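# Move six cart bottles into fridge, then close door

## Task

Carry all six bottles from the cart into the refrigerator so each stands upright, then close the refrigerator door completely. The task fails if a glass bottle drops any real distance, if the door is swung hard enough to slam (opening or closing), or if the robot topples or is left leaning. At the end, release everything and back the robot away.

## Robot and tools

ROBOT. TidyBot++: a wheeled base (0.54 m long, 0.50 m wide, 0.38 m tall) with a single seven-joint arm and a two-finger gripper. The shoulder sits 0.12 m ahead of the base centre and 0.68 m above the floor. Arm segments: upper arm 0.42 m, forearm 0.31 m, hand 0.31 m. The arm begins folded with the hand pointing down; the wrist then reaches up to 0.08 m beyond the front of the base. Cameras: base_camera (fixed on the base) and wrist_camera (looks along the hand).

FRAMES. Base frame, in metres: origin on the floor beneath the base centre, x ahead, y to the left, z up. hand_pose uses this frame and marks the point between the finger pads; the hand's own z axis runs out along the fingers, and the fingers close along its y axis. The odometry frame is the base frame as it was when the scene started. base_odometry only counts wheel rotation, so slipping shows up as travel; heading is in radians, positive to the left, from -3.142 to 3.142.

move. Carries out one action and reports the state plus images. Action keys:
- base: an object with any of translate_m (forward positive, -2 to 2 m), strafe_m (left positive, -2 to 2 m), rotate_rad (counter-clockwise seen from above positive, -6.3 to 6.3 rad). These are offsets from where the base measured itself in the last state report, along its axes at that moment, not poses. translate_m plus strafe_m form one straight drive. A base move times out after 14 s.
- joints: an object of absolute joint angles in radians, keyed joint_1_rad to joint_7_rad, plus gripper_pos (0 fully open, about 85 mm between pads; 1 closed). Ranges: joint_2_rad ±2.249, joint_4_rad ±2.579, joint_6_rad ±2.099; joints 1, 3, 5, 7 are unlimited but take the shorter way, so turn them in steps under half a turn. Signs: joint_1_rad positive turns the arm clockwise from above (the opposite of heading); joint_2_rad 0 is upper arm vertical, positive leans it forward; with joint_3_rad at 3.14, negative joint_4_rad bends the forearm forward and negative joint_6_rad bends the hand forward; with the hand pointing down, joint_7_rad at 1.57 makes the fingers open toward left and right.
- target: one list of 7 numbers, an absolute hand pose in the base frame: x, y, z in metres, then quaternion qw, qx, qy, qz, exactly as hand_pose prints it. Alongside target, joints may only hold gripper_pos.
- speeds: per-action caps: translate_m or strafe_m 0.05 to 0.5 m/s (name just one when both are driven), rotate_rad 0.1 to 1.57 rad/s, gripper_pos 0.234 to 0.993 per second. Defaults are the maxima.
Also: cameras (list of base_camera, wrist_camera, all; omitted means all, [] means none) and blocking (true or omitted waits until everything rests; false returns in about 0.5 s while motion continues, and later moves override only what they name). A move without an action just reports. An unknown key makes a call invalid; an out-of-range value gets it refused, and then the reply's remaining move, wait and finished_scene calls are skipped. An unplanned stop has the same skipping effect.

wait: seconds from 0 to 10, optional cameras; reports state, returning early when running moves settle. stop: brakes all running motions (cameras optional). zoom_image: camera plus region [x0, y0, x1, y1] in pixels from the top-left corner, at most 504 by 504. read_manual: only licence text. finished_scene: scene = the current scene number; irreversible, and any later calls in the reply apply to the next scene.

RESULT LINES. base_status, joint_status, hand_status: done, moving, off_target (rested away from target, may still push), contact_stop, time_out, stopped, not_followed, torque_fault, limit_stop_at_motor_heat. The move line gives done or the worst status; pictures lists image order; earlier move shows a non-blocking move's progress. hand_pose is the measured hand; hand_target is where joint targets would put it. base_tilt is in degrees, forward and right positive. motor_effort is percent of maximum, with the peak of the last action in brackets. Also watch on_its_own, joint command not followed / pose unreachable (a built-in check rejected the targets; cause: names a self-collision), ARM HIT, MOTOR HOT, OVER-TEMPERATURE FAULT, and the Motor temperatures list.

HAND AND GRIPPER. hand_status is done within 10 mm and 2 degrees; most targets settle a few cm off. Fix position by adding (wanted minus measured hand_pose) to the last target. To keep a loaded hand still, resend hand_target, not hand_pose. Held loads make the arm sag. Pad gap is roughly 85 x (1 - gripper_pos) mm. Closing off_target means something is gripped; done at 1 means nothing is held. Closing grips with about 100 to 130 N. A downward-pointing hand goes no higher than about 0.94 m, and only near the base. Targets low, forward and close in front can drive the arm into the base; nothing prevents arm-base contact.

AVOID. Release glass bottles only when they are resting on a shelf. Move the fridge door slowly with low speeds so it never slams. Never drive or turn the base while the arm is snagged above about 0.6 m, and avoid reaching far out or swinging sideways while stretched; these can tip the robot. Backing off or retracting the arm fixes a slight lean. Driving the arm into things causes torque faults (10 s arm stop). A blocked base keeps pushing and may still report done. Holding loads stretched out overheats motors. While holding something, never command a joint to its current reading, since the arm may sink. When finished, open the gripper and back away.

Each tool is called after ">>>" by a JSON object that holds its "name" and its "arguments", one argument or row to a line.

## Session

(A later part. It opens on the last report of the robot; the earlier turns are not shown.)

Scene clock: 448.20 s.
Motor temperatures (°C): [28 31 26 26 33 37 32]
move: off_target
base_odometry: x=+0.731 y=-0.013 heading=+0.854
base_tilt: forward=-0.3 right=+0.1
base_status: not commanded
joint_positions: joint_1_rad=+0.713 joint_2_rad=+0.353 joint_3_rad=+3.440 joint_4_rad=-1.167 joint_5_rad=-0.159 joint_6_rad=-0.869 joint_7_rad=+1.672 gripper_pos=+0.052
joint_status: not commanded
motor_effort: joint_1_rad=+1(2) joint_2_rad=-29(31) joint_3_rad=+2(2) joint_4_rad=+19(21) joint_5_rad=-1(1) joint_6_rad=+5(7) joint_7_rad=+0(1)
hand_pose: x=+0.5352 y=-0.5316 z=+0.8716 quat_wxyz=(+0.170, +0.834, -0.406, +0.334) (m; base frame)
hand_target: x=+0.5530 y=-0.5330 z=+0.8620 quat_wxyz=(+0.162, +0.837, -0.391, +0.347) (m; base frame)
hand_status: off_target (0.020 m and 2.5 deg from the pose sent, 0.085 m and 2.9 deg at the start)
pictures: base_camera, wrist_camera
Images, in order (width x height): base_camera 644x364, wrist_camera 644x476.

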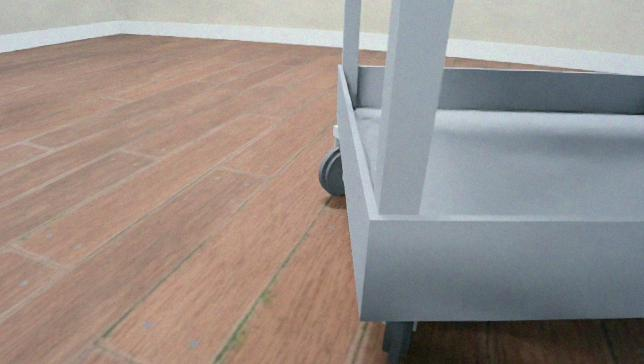

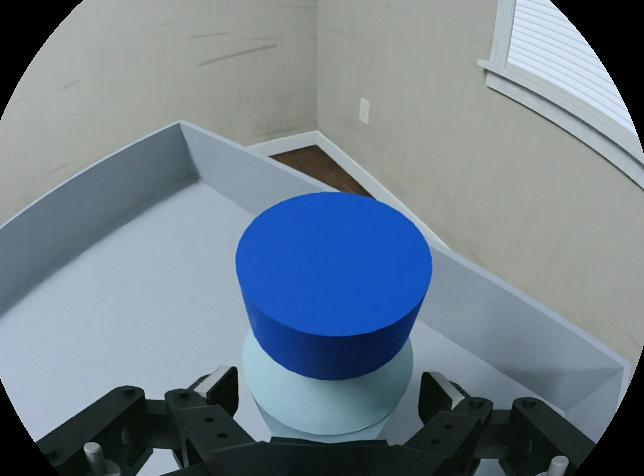

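>>> {"name": "move", "arguments": {
  "target": [0.558, -0.539, 0.857, 0.1617, 0.8373, -0.3905, 0.3468]
}}

>>> {"name": "move", "arguments": {
  "joints": {"gripper_pos": 0.5},
  "speeds": {"gripper_pos": 0.234}
}}

Scene clock: 449.10 s.
Motor temperatures (°C): [28 31 26 26 33 37 32]
move: off_target
base_odometry: x=+0.731 y=-0.013 heading=+0.854
base_tilt: forward=-0.3 right=+0.1
base_status: not commanded
joint_positions: joint_1_rad=+0.725 joint_2_rad=+0.361 joint_3_rad=+3.425 joint_4_rad=-1.167 joint_5_rad=-0.159 joint_6_rad=-0.863 joint_7_rad=+1.672 gripper_pos=+0.052
joint_status: not commanded
motor_effort: joint_1_rad=+1(1) joint_2_rad=-28(29) joint_3_rad=+2(2) joint_4_rad=+19(20) joint_5_rad=+0(1) joint_6_rad=+6(6) joint_7_rad=+1(1)
hand_pose: x=+0.5373 y=-0.5336 z=+0.8674 quat_wxyz=(+0.168, +0.834, -0.406, +0.334) (m; base frame)
hand_target: x=+0.5580 y=-0.5390 z=+0.8570 quat_wxyz=(+0.162, +0.837, -0.391, +0.347) (m; base frame)
hand_status: off_target (0.024 m and 2.5 deg from the pose sent, 0.028 m and 2.5 deg at the start)
pictures: base_camera, wrist_camera
Images, in order (width x height): base_camera 644x364, wrist_camera 644x476.

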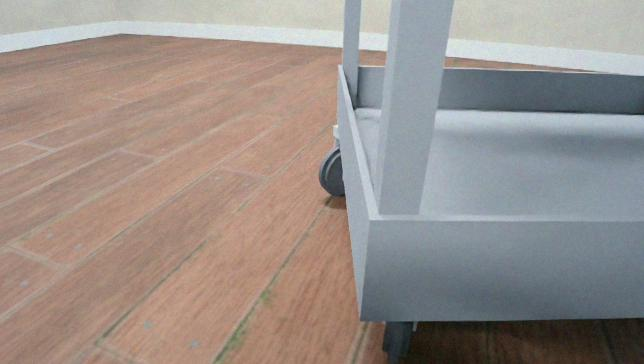

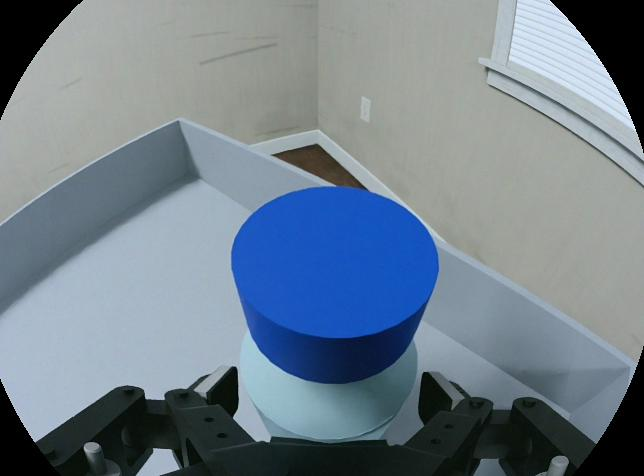

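Scene clock: 451.33 s.
Motor temperatures (°C): [28 31 26 26 33 37 32]
move: off_target
base_odometry: x=+0.731 y=-0.013 heading=+0.854
base_tilt: forward=-0.3 right=+0.1
base_status: not commanded
joint_positions: joint_1_rad=+0.725 joint_2_rad=+0.361 joint_3_rad=+3.425 joint_4_rad=-1.167 joint_5_rad=-0.161 joint_6_rad=-0.861 joint_7_rad=+1.672 gripper_pos=+0.241
joint_status: gripper_pos off_target (ended at +0.241, target +0.500)
motor_effort: joint_1_rad=+1(2) joint_2_rad=-23(29) joint_3_rad=+2(2) joint_4_rad=+17(19) joint_5_rad=-1(1) joint_6_rad=+5(6) joint_7_rad=+0(1)
hand_pose: x=+0.5381 y=-0.5334 z=+0.8677 quat_wxyz=(+0.168, +0.834, -0.406, +0.335) (m; base frame)
hand_target: x=+0.5580 y=-0.5390 z=+0.8570 quat_wxyz=(+0.162, +0.837, -0.391, +0.347) (m; base frame)
hand_status: not commanded
pictures: base_camera, wrist_camera
Images, in order (width x height): base_camera 644x364, wrist_camera 644x476.

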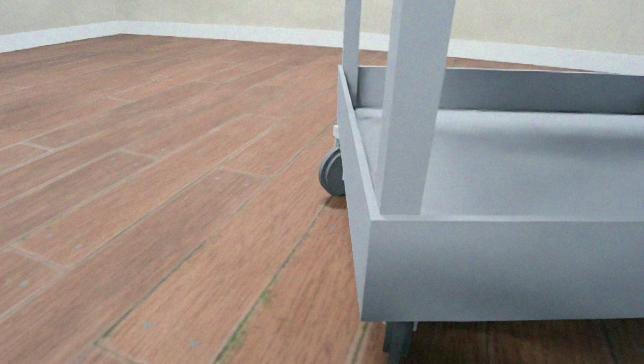

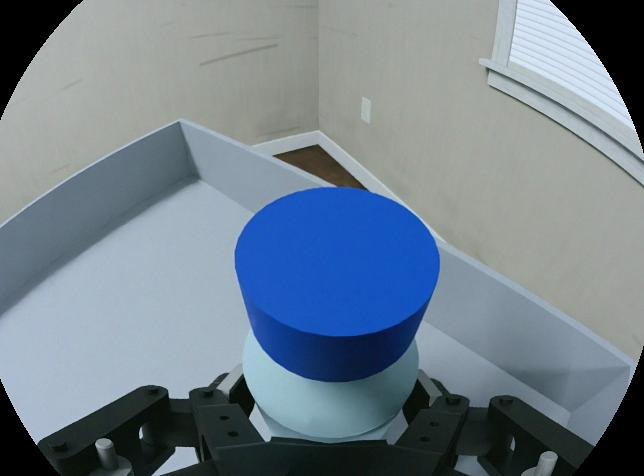

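>>> {"name": "move", "arguments": {
  "target": [0.54, -0.52, 0.96, 0.1617, 0.8373, -0.3905, 0.3468],
  "cameras": []
}}

>>> {"name": "move", "arguments": {
  "target": [0.5, -0.45, 1.03, 0.1617, 0.8373, -0.3905, 0.3468]
}}

>>> {"name": "move", "arguments": {
  "target": [0.44, -0.36, 1.09, 0.1617, 0.8373, -0.3905, 0.3468]
}}

Scene clock: 453.23 s.
Motor temperatures (°C): [28 31 26 26 33 37 32]
move: off_target
base_odometry: x=+0.731 y=-0.013 heading=+0.854
base_tilt: forward=-0.3 right=+0.1
base_status: not commanded
joint_positions: joint_1_rad=+0.741 joint_2_rad=+0.389 joint_3_rad=+3.425 joint_4_rad=-0.922 joint_5_rad=-0.161 joint_6_rad=-1.093 joint_7_rad=+1.672 gripper_pos=+0.241
joint_status: not commanded
motor_effort: joint_1_rad=+1(1) joint_2_rad=-34(37) joint_3_rad=+2(2) joint_4_rad=+23(25) joint_5_rad=-1(1) joint_6_rad=+9(9) joint_7_rad=+0(1)
hand_pose: x=+0.5405 y=-0.5276 z=+0.9265 quat_wxyz=(+0.166, +0.842, -0.396, +0.327) (m; base frame)
hand_target: x=+0.5400 y=-0.5200 z=+0.9600 quat_wxyz=(+0.162, +0.837, -0.391, +0.347) (m; base frame)
hand_status: off_target (0.034 m and 2.5 deg from the pose sent, 0.093 m and 2.4 deg at the start)
pictures: none
No camera images: "cameras" was empty.

Scene clock: 454.63 s.
Motor temperatures (°C): [28 31 26 26 33 37 32]
move: off_target
base_odometry: x=+0.731 y=-0.013 heading=+0.854
base_tilt: forward=-0.3 right=+0.1
base_status: not commanded
joint_positions: joint_1_rad=+0.661 joint_2_rad=+0.248 joint_3_rad=+3.466 joint_4_rad=-0.867 joint_5_rad=-0.161 joint_6_rad=-1.278 joint_7_rad=+1.671 gripper_pos=+0.241
joint_status: not commanded
motor_effort: joint_1_rad=+0(2) joint_2_rad=-28(37) joint_3_rad=+1(2) joint_4_rad=+22(24) joint_5_rad=-2(2) joint_6_rad=+8(9) joint_7_rad=+0(1)
hand_pose: x=+0.5147 y=-0.4509 z=+1.0055 quat_wxyz=(+0.152, +0.849, -0.374, +0.340) (m; base frame)
hand_target: x=+0.5000 y=-0.4500 z=+1.0300 quat_wxyz=(+0.162, +0.837, -0.391, +0.347) (m; base frame)
hand_status: off_target (0.029 m and 2.7 deg from the pose sent, 0.136 m and 2.5 deg at the start)
pictures: base_camera, wrist_camera
Images, in order (width x height): base_camera 644x364, wrist_camera 644x476.

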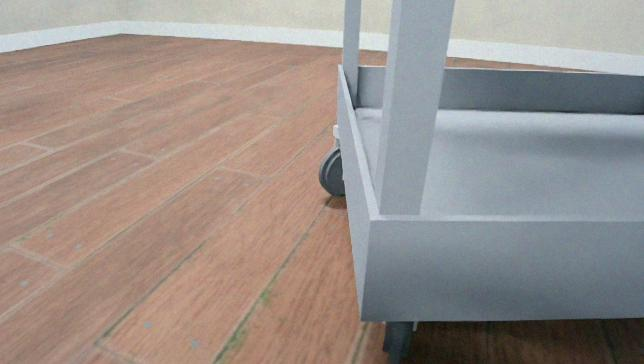

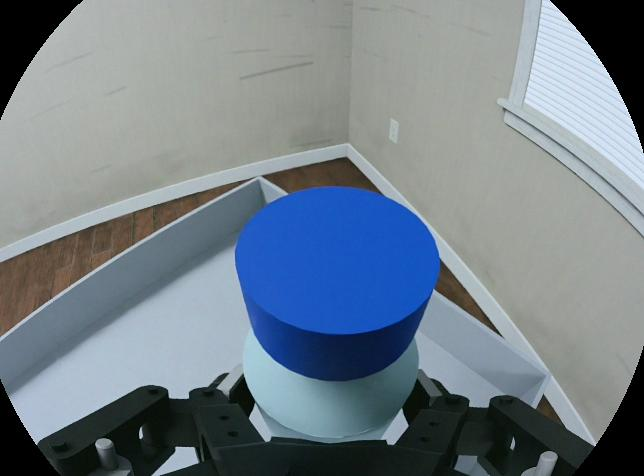

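Scene clock: 456.03 s.
Motor temperatures (°C): [28 31 26 26 33 37 32]
move: off_target
base_odometry: x=+0.731 y=-0.013 heading=+0.854
base_tilt: forward=-0.3 right=+0.1
base_status: not commanded
joint_positions: joint_1_rad=+0.460 joint_2_rad=+0.066 joint_3_rad=+3.554 joint_4_rad=-0.846 joint_5_rad=-0.066 joint_6_rad=-1.466 joint_7_rad=+1.609 gripper_pos=+0.241
joint_status: not commanded
motor_effort: joint_1_rad=+1(2) joint_2_rad=-20(31) joint_3_rad=+1(2) joint_4_rad=+20(23) joint_5_rad=-1(2) joint_6_rad=+9(9) joint_7_rad=+0(1)
hand_pose: x=+0.4622 y=-0.3568 z=+1.0715 quat_wxyz=(+0.147, +0.853, -0.362, +0.345) (m; base frame)
hand_target: x=+0.4400 y=-0.3600 z=+1.0900 quat_wxyz=(+0.162, +0.837, -0.391, +0.347) (m; base frame)
hand_status: off_target (0.029 m and 4.1 deg from the pose sent, 0.145 m and 2.7 deg at the start)
pictures: base_camera, wrist_camera
Images, in order (width x height): base_camera 644x364, wrist_camera 644x476.

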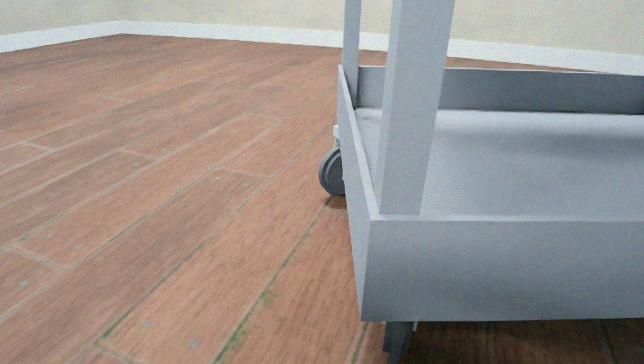

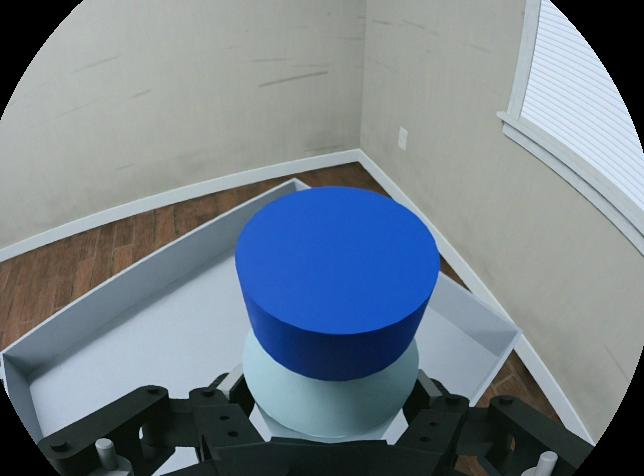

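>>> {"name": "move", "arguments": {
  "base": {"translate_m": -0.3},
  "target": [0.48, 0, 1.13, 0, 0.922, 0, 0.387],
  "cameras": []
}}

>>> {"name": "move", "arguments": {
  "base": {"translate_m": 0.383, "strafe_m": 0.834, "rotate_rad": 1.135},
  "speeds": {"rotate_rad": 0.6, "strafe_m": 0.4},
  "cameras": []
}}

>>> {"name": "move", "arguments": {
  "base": {"translate_m": 0.68},
  "speeds": {"translate_m": 0.3}
}}

Scene clock: 458.97 s.
Motor temperatures (°C): [28 31 26 26 33 37 32]
move: off_target
base_odometry: x=+0.534 y=-0.239 heading=+0.852
base_tilt: forward=-0.3 right=+0.1
base_status: done
joint_positions: joint_1_rad=-0.009 joint_2_rad=-0.118 joint_3_rad=+3.180 joint_4_rad=-0.831 joint_5_rad=-0.036 joint_6_rad=-1.649 joint_7_rad=+1.609 gripper_pos=+0.241
joint_status: not commanded
motor_effort: joint_1_rad=+1(3) joint_2_rad=-11(25) joint_3_rad=+0(3) joint_4_rad=+18(21) joint_5_rad=+0(3) joint_6_rad=+9(10) joint_7_rad=+0(1)
hand_pose: x=+0.4945 y=-0.0002 z=+1.1160 quat_wxyz=(-0.006, +0.925, +0.011, +0.380) (m; base frame)
hand_target: x=+0.4800 y=+0.0000 z=+1.1300 quat_wxyz=(+0.000, +0.922, +0.000, +0.387) (m; base frame)
hand_status: off_target (0.020 m and 1.7 deg from the pose sent, 0.362 m and 46.1 deg at the start)
pictures: none
No camera images: "cameras" was empty.

Scene clock: 462.40 s.
Motor temperatures (°C): [28 31 26 26 33 36 32]
move: done
base_odometry: x=+0.158 y=+0.598 heading=+1.989
base_tilt: forward=-0.3 right=+0.1
base_status: done
joint_positions: joint_1_rad=-0.014 joint_2_rad=-0.112 joint_3_rad=+3.174 joint_4_rad=-0.831 joint_5_rad=-0.023 joint_6_rad=-1.650 joint_7_rad=+1.609 gripper_pos=+0.241
joint_status: not commanded
motor_effort: joint_1_rad=+0(2) joint_2_rad=-11(15) joint_3_rad=+1(3) joint_4_rad=+18(19) joint_5_rad=+0(4) joint_6_rad=+9(10) joint_7_rad=+0(1)
hand_pose: x=+0.4968 y=+0.0001 z=+1.1135 quat_wxyz=(-0.001, +0.926, +0.014, +0.377) (m; base frame)
hand_target: x=+0.4800 y=+0.0000 z=+1.1300 quat_wxyz=(+0.000, +0.922, +0.000, +0.387) (m; base frame)
hand_status: not commanded
pictures: none
No camera images: "cameras" was empty.

Scene clock: 465.60 s.
Motor temperatures (°C): [28 31 26 26 33 36 32]
move: done
base_odometry: x=-0.118 y=+1.220 heading=+1.990
base_tilt: forward=-0.3 right=+0.1
base_status: done
joint_positions: joint_1_rad=-0.014 joint_2_rad=-0.112 joint_3_rad=+3.174 joint_4_rad=-0.831 joint_5_rad=-0.023 joint_6_rad=-1.652 joint_7_rad=+1.609 gripper_pos=+0.241
joint_status: not commanded
motor_effort: joint_1_rad=+0(2) joint_2_rad=-10(15) joint_3_rad=+0(1) joint_4_rad=+18(19) joint_5_rad=-1(1) joint_6_rad=+9(10) joint_7_rad=+0(1)
hand_pose: x=+0.4964 y=+0.0001 z=+1.1132 quat_wxyz=(-0.001, +0.927, +0.014, +0.376) (m; base frame)
hand_target: x=+0.4800 y=+0.0000 z=+1.1300 quat_wxyz=(+0.000, +0.922, +0.000, +0.387) (m; base frame)
hand_status: not commanded
pictures: base_camera, wrist_camera
Images, in order (width x height): base_camera 644x364, wrist_camera 644x476.

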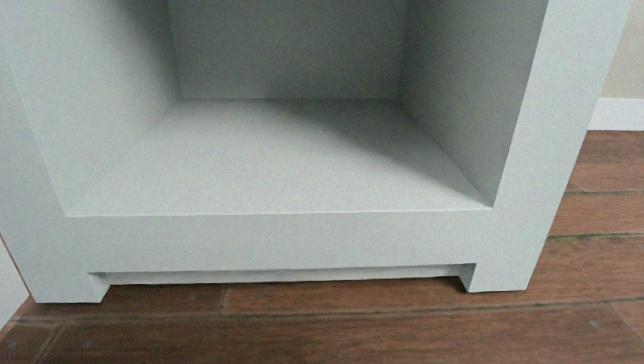

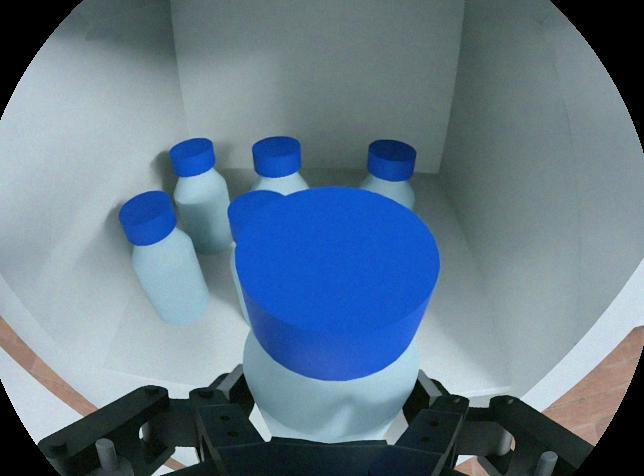

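>>> {"name": "move", "arguments": {
  "target": [0.56, -0.05, 1.1, 0, 0.915, 0, 0.404],
  "cameras": []
}}

>>> {"name": "move", "arguments": {
  "target": [0.61, -0.05, 1.09, 0, 0.91, 0, 0.415]
}}

Scene clock: 467.37 s.
Motor temperatures (°C): [28 31 26 26 33 36 32]
move: off_target
base_odometry: x=-0.118 y=+1.220 heading=+1.990
base_tilt: forward=-0.3 right=+0.1
base_status: not commanded
joint_positions: joint_1_rad=+0.045 joint_2_rad=-0.039 joint_3_rad=+3.289 joint_4_rad=-0.909 joint_5_rad=-0.108 joint_6_rad=-1.537 joint_7_rad=+1.695 gripper_pos=+0.241
joint_status: not commanded
motor_effort: joint_1_rad=+1(2) joint_2_rad=-16(19) joint_3_rad=+0(2) joint_4_rad=+20(21) joint_5_rad=-2(3) joint_6_rad=+8(10) joint_7_rad=+0(1)
hand_pose: x=+0.5507 y=-0.0502 z=+1.0755 quat_wxyz=(+0.003, +0.932, -0.015, +0.363) (m; base frame)
hand_target: x=+0.5600 y=-0.0500 z=+1.1000 quat_wxyz=(+0.000, +0.915, +0.000, +0.404) (m; base frame)
hand_status: off_target (0.026 m and 5.4 deg from the pose sent, 0.082 m and 3.8 deg at the start)
pictures: none
No camera images: "cameras" was empty.

Scene clock: 468.33 s.
Motor temperatures (°C): [28 31 26 26 33 36 32]
move: off_target
base_odometry: x=-0.118 y=+1.220 heading=+1.990
base_tilt: forward=-0.3 right=+0.1
base_status: not commanded
joint_positions: joint_1_rad=+0.073 joint_2_rad=+0.034 joint_3_rad=+3.278 joint_4_rad=-0.909 joint_5_rad=-0.113 joint_6_rad=-1.450 joint_7_rad=+1.695 gripper_pos=+0.241
joint_status: not commanded
motor_effort: joint_1_rad=+0(1) joint_2_rad=-20(22) joint_3_rad=+0(1) joint_4_rad=+20(21) joint_5_rad=-1(2) joint_6_rad=+9(9) joint_7_rad=+0(1)
hand_pose: x=+0.5974 y=-0.0628 z=+1.0605 quat_wxyz=(+0.009, +0.929, -0.025, +0.369) (m; base frame)
hand_target: x=+0.6100 y=-0.0500 z=+1.0900 quat_wxyz=(+0.000, +0.910, +0.000, +0.415) (m; base frame)
hand_status: off_target (0.035 m and 6.5 deg from the pose sent, 0.061 m and 6.7 deg at the start)
pictures: base_camera, wrist_camera
Images, in order (width x height): base_camera 644x364, wrist_camera 644x476.

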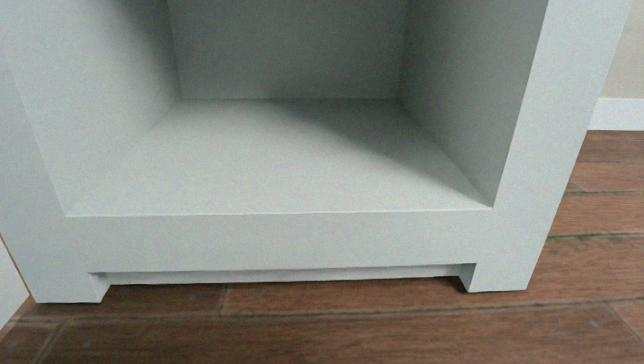

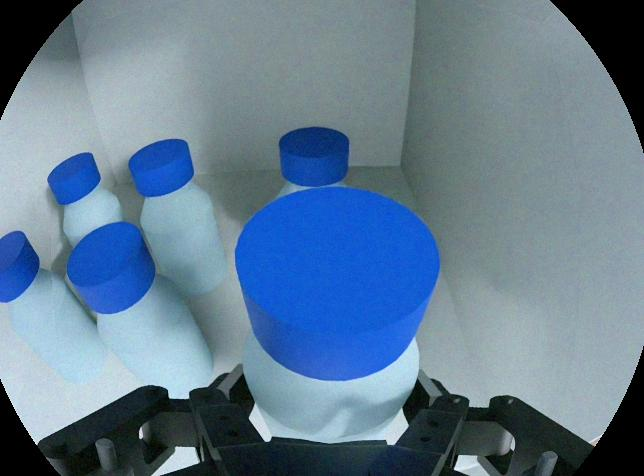

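>>> {"name": "move", "arguments": {
  "target": [0.66, -0.037, 1.07, 0, 0.905, 0, 0.425]
}}

Scene clock: 469.50 s.
Motor temperatures (°C): [28 31 26 26 33 37 32]
move: off_target
base_odometry: x=-0.118 y=+1.220 heading=+1.990
base_tilt: forward=-0.3 right=+0.1
base_status: not commanded
joint_positions: joint_1_rad=+0.069 joint_2_rad=+0.096 joint_3_rad=+3.234 joint_4_rad=-0.928 joint_5_rad=-0.113 joint_6_rad=-1.328 joint_7_rad=+1.695 gripper_pos=+0.241
joint_status: not commanded
motor_effort: joint_1_rad=+1(2) joint_2_rad=-23(25) joint_3_rad=+1(2) joint_4_rad=+21(22) joint_5_rad=-2(2) joint_6_rad=+9(10) joint_7_rad=+0(1)
hand_pose: x=+0.6480 y=-0.0469 z=+1.0466 quat_wxyz=(+0.003, +0.922, -0.007, +0.388) (m; base frame)
hand_target: x=+0.6600 y=-0.0370 z=+1.0700 quat_wxyz=(+0.000, +0.905, +0.000, +0.425) (m; base frame)
hand_status: off_target (0.028 m and 4.8 deg from the pose sent, 0.068 m and 7.6 deg at the start)
pictures: base_camera, wrist_camera
Images, in order (width x height): base_camera 644x364, wrist_camera 644x476.

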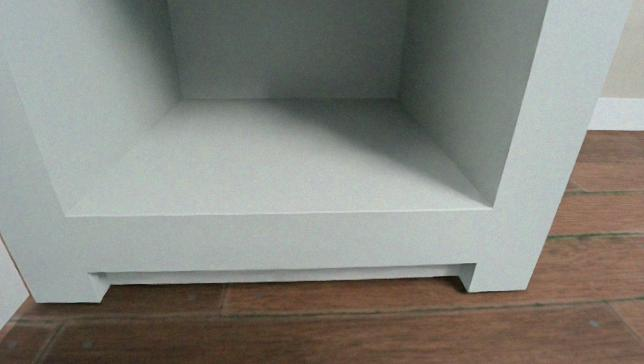

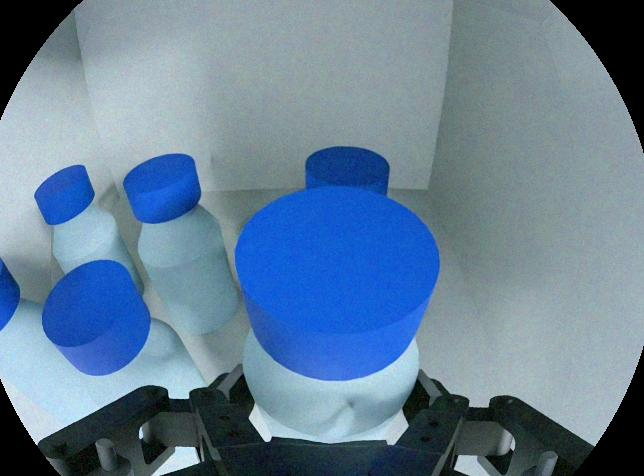

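>>> {"name": "move", "arguments": {
  "target": [0.66, -0.04, 1.048, 0, 0.905, 0, 0.425],
  "cameras": []
}}

>>> {"name": "move", "arguments": {
  "target": [0.66, -0.04, 1.034, 0, 0.905, 0, 0.425],
  "cameras": []
}}

>>> {"name": "move", "arguments": {
  "target": [0.66, -0.04, 1.022, 0, 0.905, 0, 0.425]
}}

Scene clock: 471.23 s.
Motor temperatures (°C): [28 31 26 26 33 37 32]
move: off_target
base_odometry: x=-0.118 y=+1.220 heading=+1.990
base_tilt: forward=-0.3 right=+0.1
base_status: not commanded
joint_positions: joint_1_rad=+0.069 joint_2_rad=+0.090 joint_3_rad=+3.234 joint_4_rad=-1.043 joint_5_rad=-0.113 joint_6_rad=-1.249 joint_7_rad=+1.695 gripper_pos=+0.241
joint_status: not commanded
motor_effort: joint_1_rad=+0(1) joint_2_rad=-23(25) joint_3_rad=+0(1) joint_4_rad=+22(23) joint_5_rad=-1(2) joint_6_rad=+8(9) joint_7_rad=+0(1)
hand_pose: x=+0.6551 y=-0.0493 z=+1.0098 quat_wxyz=(+0.001, +0.927, -0.013, +0.374) (m; base frame)
hand_target: x=+0.6600 y=-0.0400 z=+1.0480 quat_wxyz=(+0.000, +0.905, +0.000, +0.425) (m; base frame)
hand_status: off_target (0.040 m and 6.6 deg from the pose sent, 0.014 m and 4.8 deg at the start)
pictures: none
No camera images: "cameras" was empty.

Scene clock: 472.03 s.
Motor temperatures (°C): [28 31 26 26 33 37 32]
move: off_target
base_odometry: x=-0.118 y=+1.220 heading=+1.990
base_tilt: forward=-0.3 right=+0.1
base_status: not commanded
joint_positions: joint_1_rad=+0.068 joint_2_rad=+0.072 joint_3_rad=+3.234 joint_4_rad=-1.101 joint_5_rad=-0.113 joint_6_rad=-1.193 joint_7_rad=+1.695 gripper_pos=+0.241
joint_status: not commanded
motor_effort: joint_1_rad=+0(1) joint_2_rad=-21(24) joint_3_rad=+1(1) joint_4_rad=+22(22) joint_5_rad=-1(2) joint_6_rad=+8(9) joint_7_rad=+0(1)
hand_pose: x=+0.6560 y=-0.0505 z=+1.0028 quat_wxyz=(+0.001, +0.924, -0.015, +0.381) (m; base frame)
hand_target: x=+0.6600 y=-0.0400 z=+1.0340 quat_wxyz=(+0.000, +0.905, +0.000, +0.425) (m; base frame)
hand_status: off_target (0.033 m and 5.7 deg from the pose sent, 0.026 m and 6.6 deg at the start)
pictures: none
No camera images: "cameras" was empty.

Scene clock: 472.80 s.
Motor temperatures (°C): [28 31 26 26 33 37 32]
move: off_target
base_odometry: x=-0.118 y=+1.220 heading=+1.990
base_tilt: forward=-0.3 right=+0.1
base_status: not commanded
joint_positions: joint_1_rad=+0.066 joint_2_rad=+0.047 joint_3_rad=+3.234 joint_4_rad=-1.148 joint_5_rad=-0.113 joint_6_rad=-1.143 joint_7_rad=+1.695 gripper_pos=+0.241
joint_status: not commanded
motor_effort: joint_1_rad=+1(2) joint_2_rad=-19(22) joint_3_rad=+1(1) joint_4_rad=+20(21) joint_5_rad=-1(2) joint_6_rad=+7(9) joint_7_rad=+0(1)
hand_pose: x=+0.6544 y=-0.0506 z=+1.0030 quat_wxyz=(+0.001, +0.919, -0.017, +0.394) (m; base frame)
hand_target: x=+0.6600 y=-0.0400 z=+1.0220 quat_wxyz=(+0.000, +0.905, +0.000, +0.425) (m; base frame)
hand_status: off_target (0.022 m and 4.3 deg from the pose sent, 0.022 m and 5.7 deg at the start)
pictures: base_camera, wrist_camera
Images, in order (width x height): base_camera 644x364, wrist_camera 644x476.

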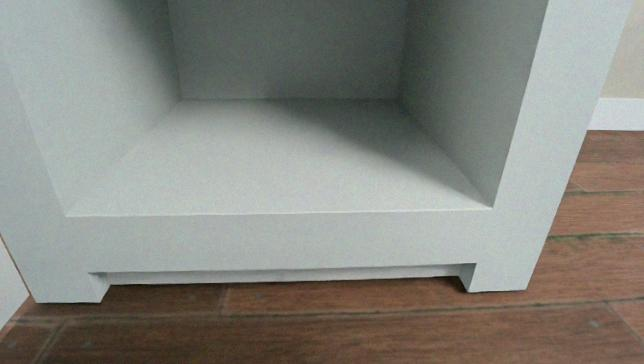

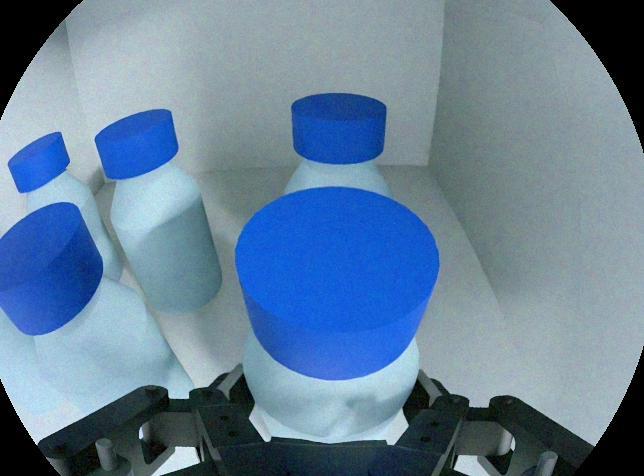

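>>> {"name": "move", "arguments": {
  "joints": {"gripper_pos": 0.08},
  "speeds": {"gripper_pos": 0.234},
  "cameras": []
}}

>>> {"name": "move", "arguments": {
  "target": [0.59, -0.045, 1.09, 0, 0.915, 0, 0.404]
}}

>>> {"name": "move", "arguments": {
  "base": {"translate_m": -0.68},
  "target": [0.48, 0, 1.13, 0, 0.922, 0, 0.387]
}}

Scene clock: 475.50 s.
Motor temperatures (°C): [28 31 26 26 33 37 32]
move: done
base_odometry: x=-0.118 y=+1.220 heading=+1.990
base_tilt: forward=-0.3 right=+0.1
base_status: not commanded
joint_positions: joint_1_rad=+0.065 joint_2_rad=+0.035 joint_3_rad=+3.234 joint_4_rad=-1.148 joint_5_rad=-0.113 joint_6_rad=-1.132 joint_7_rad=+1.695 gripper_pos=+0.080
joint_status: all done
motor_effort: joint_1_rad=+1(2) joint_2_rad=-18(21) joint_3_rad=+0(1) joint_4_rad=+18(21) joint_5_rad=-1(2) joint_6_rad=+6(8) joint_7_rad=+0(1)
hand_pose: x=+0.6528 y=-0.0503 z=+1.0119 quat_wxyz=(+0.002, +0.914, -0.016, +0.405) (m; base frame)
hand_target: x=+0.6600 y=-0.0400 z=+1.0220 quat_wxyz=(+0.000, +0.905, +0.000, +0.425) (m; base frame)
hand_status: not commanded
pictures: none
No camera images: "cameras" was empty.

Scene clock: 476.80 s.
Motor temperatures (°C): [28 31 26 26 33 37 32]
move: off_target
base_odometry: x=-0.118 y=+1.220 heading=+1.990
base_tilt: forward=-0.3 right=+0.1
base_status: not commanded
joint_positions: joint_1_rad=+0.065 joint_2_rad=-0.004 joint_3_rad=+3.244 joint_4_rad=-0.927 joint_5_rad=-0.113 joint_6_rad=-1.365 joint_7_rad=+1.695 gripper_pos=+0.080
joint_status: not commanded
motor_effort: joint_1_rad=+1(1) joint_2_rad=-14(19) joint_3_rad=+1(1) joint_4_rad=+17(19) joint_5_rad=-1(2) joint_6_rad=+6(6) joint_7_rad=+0(1)
hand_pose: x=+0.6019 y=-0.0456 z=+1.0890 quat_wxyz=(+0.005, +0.909, -0.008, +0.417) (m; base frame)
hand_target: x=+0.5900 y=-0.0450 z=+1.0900 quat_wxyz=(+0.000, +0.915, +0.000, +0.404) (m; base frame)
hand_status: off_target (0.012 m and 1.9 deg from the pose sent, 0.100 m and 1.9 deg at the start)
pictures: base_camera, wrist_camera
Images, in order (width x height): base_camera 644x364, wrist_camera 644x476.

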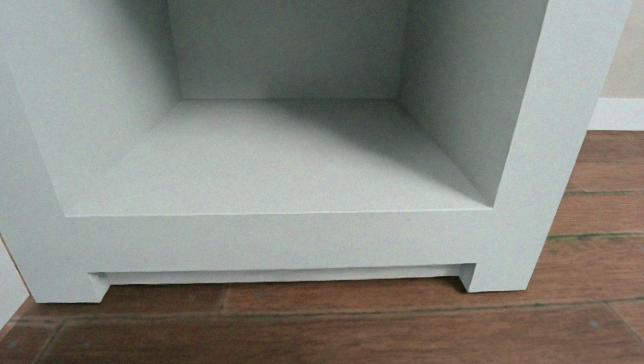

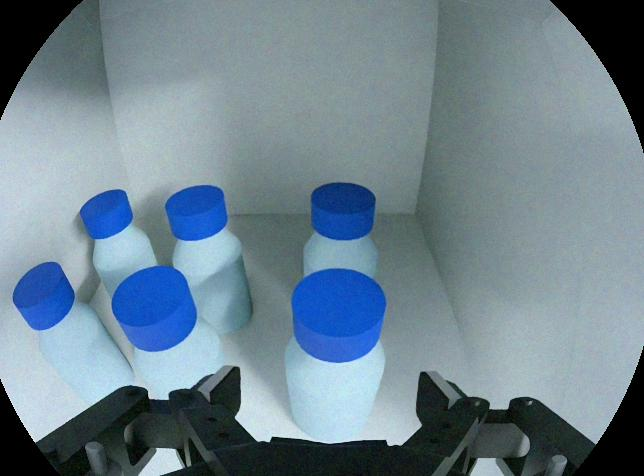

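Scene clock: 479.70 s.
Motor temperatures (°C): [28 31 26 26 33 37 32]
move: off_target
base_odometry: x=+0.159 y=+0.598 heading=+1.991
base_tilt: forward=-0.3 right=+0.1
base_status: done
joint_positions: joint_1_rad=-0.012 joint_2_rad=-0.138 joint_3_rad=+3.176 joint_4_rad=-0.807 joint_5_rad=-0.038 joint_6_rad=-1.632 joint_7_rad=+1.614 gripper_pos=+0.080
joint_status: not commanded
motor_effort: joint_1_rad=+1(2) joint_2_rad=-8(21) joint_3_rad=+1(2) joint_4_rad=+14(18) joint_5_rad=+0(2) joint_6_rad=+6(7) joint_7_rad=+0(1)
hand_pose: x=+0.4885 y=+0.0030 z=+1.1373 quat_wxyz=(-0.006, +0.913, +0.018, +0.408) (m; base frame)
hand_target: x=+0.4800 y=+0.0000 z=+1.1300 quat_wxyz=(+0.000, +0.922, +0.000, +0.387) (m; base frame)
hand_status: off_target (0.012 m and 3.4 deg from the pose sent, 0.137 m and 3.9 deg at the start)
pictures: base_camera, wrist_camera
Images, in order (width x height): base_camera 644x364, wrist_camera 644x476.

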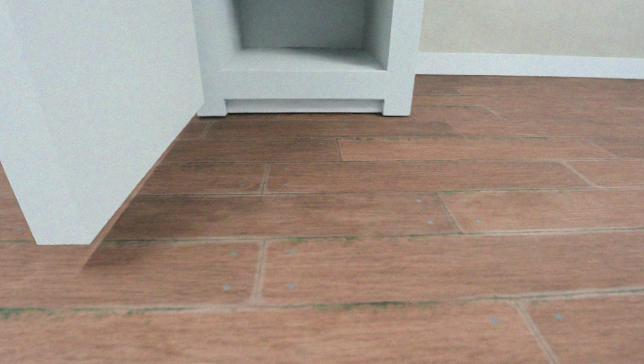

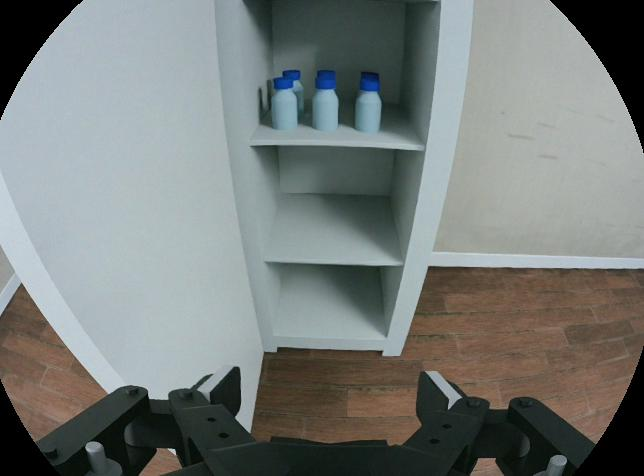

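>>> {"name": "move", "arguments": {
  "base": {"translate_m": -0.11, "strafe_m": 0.607, "rotate_rad": -1.851},
  "speeds": {"rotate_rad": 1.2},
  "cameras": []
}}

>>> {"name": "move", "arguments": {
  "base": {"translate_m": -0.818, "strafe_m": 0.287},
  "target": [0.62, 0, 0.93, 0, 0.7071, 0, 0.7071]
}}

Scene clock: 485.97 s.
Motor temperatures (°C): [28 31 26 26 33 36 32]
move: done
base_odometry: x=-0.350 y=+0.250 heading=+0.141
base_tilt: forward=-0.3 right=+0.1
base_status: done
joint_positions: joint_1_rad=-0.012 joint_2_rad=-0.135 joint_3_rad=+3.176 joint_4_rad=-0.807 joint_5_rad=-0.032 joint_6_rad=-1.633 joint_7_rad=+1.614 gripper_pos=+0.080
joint_status: not commanded
motor_effort: joint_1_rad=+1(2) joint_2_rad=-8(10) joint_3_rad=+1(1) joint_4_rad=+14(15) joint_5_rad=+0(1) joint_6_rad=+6(7) joint_7_rad=+0(1)
hand_pose: x=+0.4897 y=+0.0014 z=+1.1361 quat_wxyz=(-0.003, +0.914, +0.017, +0.406) (m; base frame)
hand_target: x=+0.4800 y=+0.0000 z=+1.1300 quat_wxyz=(+0.000, +0.922, +0.000, +0.387) (m; base frame)
hand_status: not commanded
pictures: none
No camera images: "cameras" was empty.

Scene clock: 489.30 s.
Motor temperatures (°C): [28 31 26 26 33 37 32]
move: off_target
base_odometry: x=-1.201 y=+0.419 heading=+0.140
base_tilt: forward=-0.3 right=+0.1
base_status: done
joint_positions: joint_1_rad=-0.012 joint_2_rad=-0.181 joint_3_rad=+3.174 joint_4_rad=-2.293 joint_5_rad=-0.031 joint_6_rad=+0.503 joint_7_rad=+1.612 gripper_pos=+0.080
joint_status: not commanded
motor_effort: joint_1_rad=+1(2) joint_2_rad=-10(14) joint_3_rad=+0(1) joint_4_rad=+19(21) joint_5_rad=+0(1) joint_6_rad=+8(9) joint_7_rad=+0(1)
hand_pose: x=+0.6239 y=-0.0147 z=+0.9220 quat_wxyz=(+0.015, +0.720, -0.010, +0.693) (m; base frame)
hand_target: x=+0.6200 y=+0.0000 z=+0.9300 quat_wxyz=(+0.000, +0.707, +0.000, +0.707) (m; base frame)
hand_status: off_target (0.017 m and 3.0 deg from the pose sent, 0.244 m and 42.1 deg at the start)
pictures: base_camera, wrist_camera
Images, in order (width x height): base_camera 644x364, wrist_camera 644x476.

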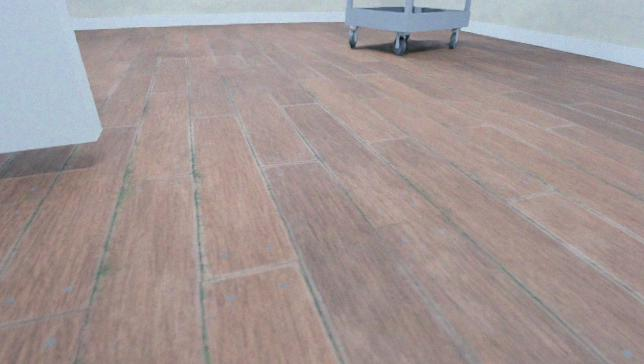

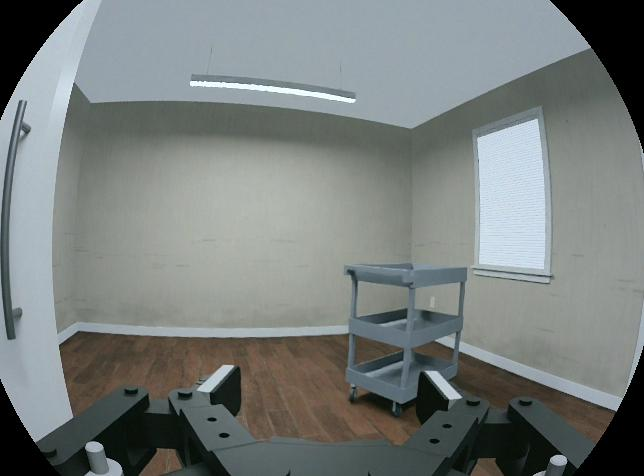

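>>> {"name": "move", "arguments": {
  "base": {"translate_m": 0.063, "strafe_m": 0.41},
  "target": [0.618, 0.01, 0.93, 0, 0.7071, 0, 0.7071]
}}

Scene clock: 491.80 s.
Motor temperatures (°C): [28 31 26 26 33 37 32]
move: off_target
base_odometry: x=-1.196 y=+0.834 heading=+0.141
base_tilt: forward=-0.3 right=+0.1
base_status: done
joint_positions: joint_1_rad=+0.013 joint_2_rad=-0.182 joint_3_rad=+3.103 joint_4_rad=-2.293 joint_5_rad=-0.046 joint_6_rad=+0.506 joint_7_rad=+1.612 gripper_pos=+0.080
joint_status: not commanded
motor_effort: joint_1_rad=+0(2) joint_2_rad=-10(12) joint_3_rad=+0(2) joint_4_rad=+19(19) joint_5_rad=+0(1) joint_6_rad=+8(9) joint_7_rad=+1(1)
hand_pose: x=+0.6229 y=+0.0091 z=+0.9229 quat_wxyz=(+0.002, +0.719, +0.004, +0.695) (m; base frame)
hand_target: x=+0.6180 y=+0.0100 z=+0.9300 quat_wxyz=(+0.000, +0.707, +0.000, +0.707) (m; base frame)
hand_status: off_target (0.009 m and 2.1 deg from the pose sent, 0.027 m and 3.0 deg at the start)
pictures: base_camera, wrist_camera
Images, in order (width x height): base_camera 644x364, wrist_camera 644x476.

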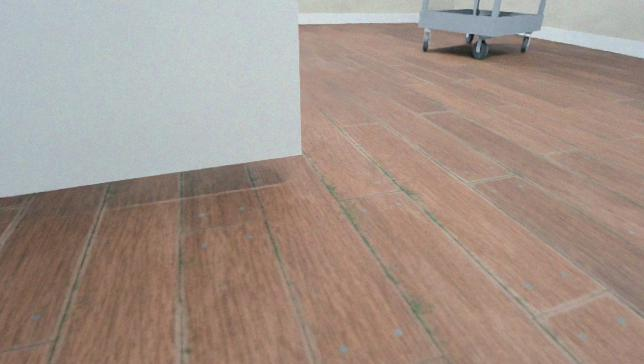

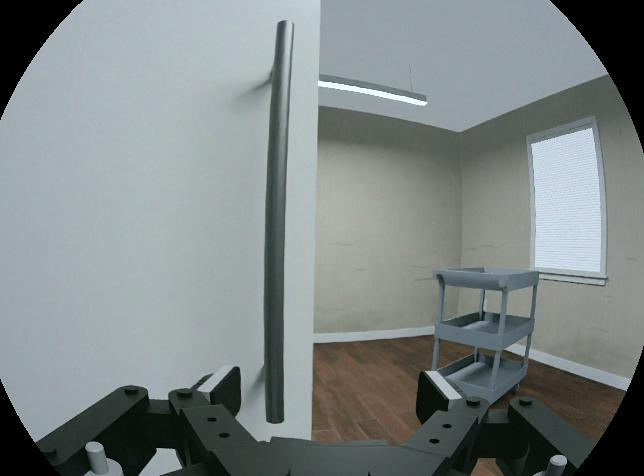

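>>> {"name": "move", "arguments": {
  "base": {"translate_m": 0.1, "strafe_m": 0.037},
  "speeds": {"translate_m": 0.2}
}}

Scene clock: 493.57 s.
Motor temperatures (°C): [28 31 26 26 33 37 32]
move: done
base_odometry: x=-1.102 y=+0.885 heading=+0.141
base_tilt: forward=-0.3 right=+0.1
base_status: done
joint_positions: joint_1_rad=+0.013 joint_2_rad=-0.189 joint_3_rad=+3.103 joint_4_rad=-2.295 joint_5_rad=-0.046 joint_6_rad=+0.507 joint_7_rad=+1.612 gripper_pos=+0.080
joint_status: not commanded
motor_effort: joint_1_rad=+1(1) joint_2_rad=-10(12) joint_3_rad=+0(1) joint_4_rad=+19(19) joint_5_rad=+0(1) joint_6_rad=+8(9) joint_7_rad=+0(1)
hand_pose: x=+0.6210 y=+0.0091 z=+0.9256 quat_wxyz=(+0.002, +0.717, +0.004, +0.697) (m; base frame)
hand_target: x=+0.6180 y=+0.0100 z=+0.9300 quat_wxyz=(+0.000, +0.707, +0.000, +0.707) (m; base frame)
hand_status: not commanded
pictures: base_camera, wrist_camera
Images, in order (width x height): base_camera 644x364, wrist_camera 644x476.

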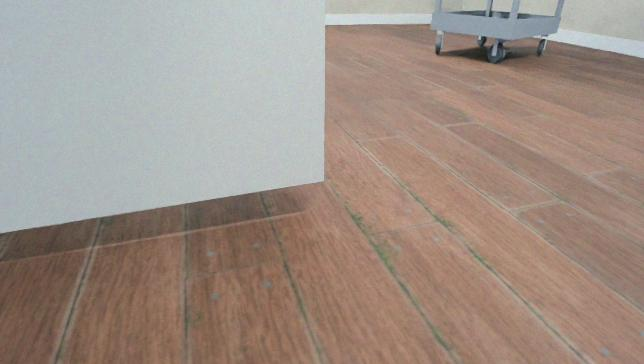

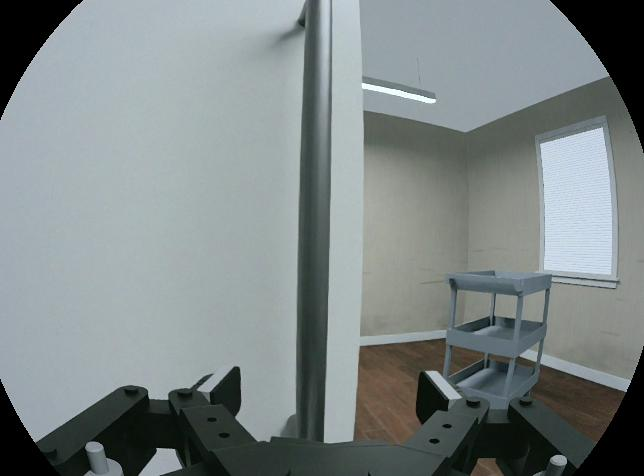

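>>> {"name": "move", "arguments": {
  "base": {"translate_m": 0.026, "strafe_m": 0.006},
  "speeds": {"translate_m": 0.1},
  "cameras": []
}}

>>> {"name": "move", "arguments": {
  "joints": {"gripper_pos": 0.95},
  "speeds": {"gripper_pos": 0.4}
}}

Scene clock: 495.00 s.
Motor temperatures (°C): [28 31 26 26 33 37 32]
move: done
base_odometry: x=-1.077 y=+0.895 heading=+0.141
base_tilt: forward=-0.3 right=+0.1
base_status: done
joint_positions: joint_1_rad=+0.013 joint_2_rad=-0.190 joint_3_rad=+3.103 joint_4_rad=-2.296 joint_5_rad=-0.046 joint_6_rad=+0.507 joint_7_rad=+1.612 gripper_pos=+0.080
joint_status: not commanded
motor_effort: joint_1_rad=+0(1) joint_2_rad=-10(13) joint_3_rad=+1(1) joint_4_rad=+19(19) joint_5_rad=+0(1) joint_6_rad=+8(9) joint_7_rad=+0(1)
hand_pose: x=+0.6206 y=+0.0091 z=+0.9255 quat_wxyz=(+0.002, +0.717, +0.004, +0.697) (m; base frame)
hand_target: x=+0.6180 y=+0.0100 z=+0.9300 quat_wxyz=(+0.000, +0.707, +0.000, +0.707) (m; base frame)
hand_status: not commanded
pictures: none
No camera images: "cameras" was empty.

Scene clock: 497.53 s.
Motor temperatures (°C): [28 31 26 26 33 37 32]
move: done
base_odometry: x=-1.077 y=+0.895 heading=+0.141
base_tilt: forward=-0.3 right=+0.1
base_status: not commanded
joint_positions: joint_1_rad=+0.013 joint_2_rad=-0.190 joint_3_rad=+3.100 joint_4_rad=-2.296 joint_5_rad=-0.046 joint_6_rad=+0.507 joint_7_rad=+1.612 gripper_pos=+0.950
joint_status: all done
motor_effort: joint_1_rad=+1(2) joint_2_rad=-10(12) joint_3_rad=+1(2) joint_4_rad=+19(19) joint_5_rad=+0(2) joint_6_rad=+8(9) joint_7_rad=+0(1)
hand_pose: x=+0.6205 y=+0.0107 z=+0.9255 quat_wxyz=(+0.001, +0.717, +0.006, +0.697) (m; base frame)
hand_target: x=+0.6180 y=+0.0100 z=+0.9300 quat_wxyz=(+0.000, +0.707, +0.000, +0.707) (m; base frame)
hand_status: not commanded
pictures: base_camera, wrist_camera
Images, in order (width x height): base_camera 644x364, wrist_camera 644x476.

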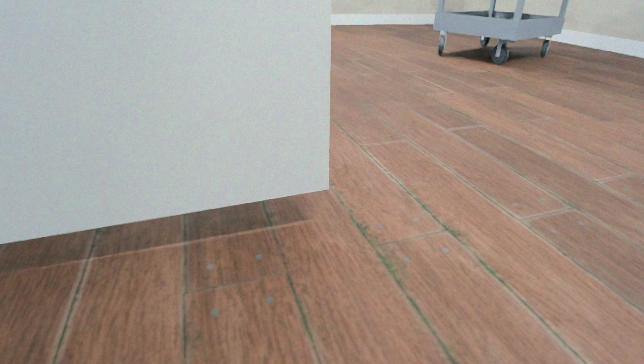

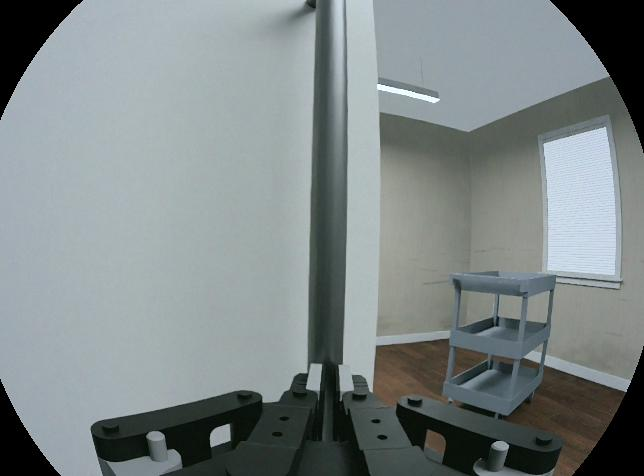

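>>> {"name": "move", "arguments": {
  "joints": {"gripper_pos": 0.3},
  "cameras": []
}}

>>> {"name": "move", "arguments": {
  "base": {"translate_m": 0.035},
  "speeds": {"translate_m": 0.1}
}}

Scene clock: 499.07 s.
Motor temperatures (°C): [28 31 26 26 33 37 32]
move: done
base_odometry: x=-1.077 y=+0.895 heading=+0.141
base_tilt: forward=-0.3 right=+0.1
base_status: not commanded
joint_positions: joint_1_rad=+0.013 joint_2_rad=-0.190 joint_3_rad=+3.100 joint_4_rad=-2.296 joint_5_rad=-0.046 joint_6_rad=+0.507 joint_7_rad=+1.612 gripper_pos=+0.299
joint_status: all done
motor_effort: joint_1_rad=+0(1) joint_2_rad=-9(11) joint_3_rad=+0(1) joint_4_rad=+18(19) joint_5_rad=+0(1) joint_6_rad=+8(9) joint_7_rad=+0(1)
hand_pose: x=+0.6205 y=+0.0107 z=+0.9255 quat_wxyz=(+0.001, +0.717, +0.006, +0.697) (m; base frame)
hand_target: x=+0.6180 y=+0.0100 z=+0.9300 quat_wxyz=(+0.000, +0.707, +0.000, +0.707) (m; base frame)
hand_status: not commanded
pictures: none
No camera images: "cameras" was empty.

Scene clock: 499.97 s.
Motor temperatures (°C): [28 31 26 26 33 37 32]
move: done
base_odometry: x=-1.043 y=+0.900 heading=+0.142
base_tilt: forward=-0.3 right=+0.1
base_status: done
joint_positions: joint_1_rad=+0.013 joint_2_rad=-0.192 joint_3_rad=+3.100 joint_4_rad=-2.297 joint_5_rad=-0.046 joint_6_rad=+0.508 joint_7_rad=+1.612 gripper_pos=+0.299
joint_status: not commanded
motor_effort: joint_1_rad=+0(1) joint_2_rad=-9(12) joint_3_rad=+1(1) joint_4_rad=+19(19) joint_5_rad=+0(1) joint_6_rad=+8(9) joint_7_rad=+0(1)
hand_pose: x=+0.6199 y=+0.0107 z=+0.9265 quat_wxyz=(+0.001, +0.716, +0.006, +0.698) (m; base frame)
hand_target: x=+0.6180 y=+0.0100 z=+0.9300 quat_wxyz=(+0.000, +0.707, +0.000, +0.707) (m; base frame)
hand_status: not commanded
pictures: base_camera, wrist_camera
Images, in order (width x height): base_camera 644x364, wrist_camera 644x476.

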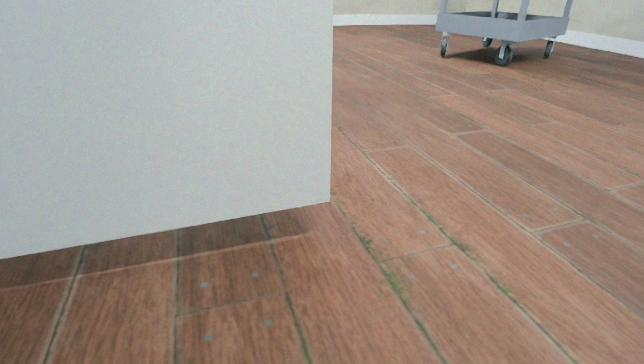

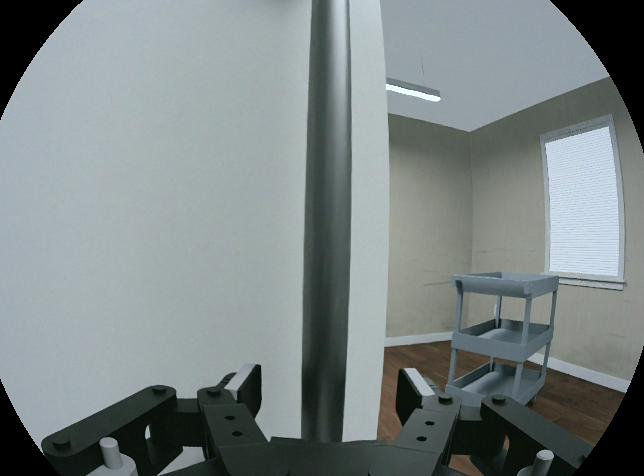

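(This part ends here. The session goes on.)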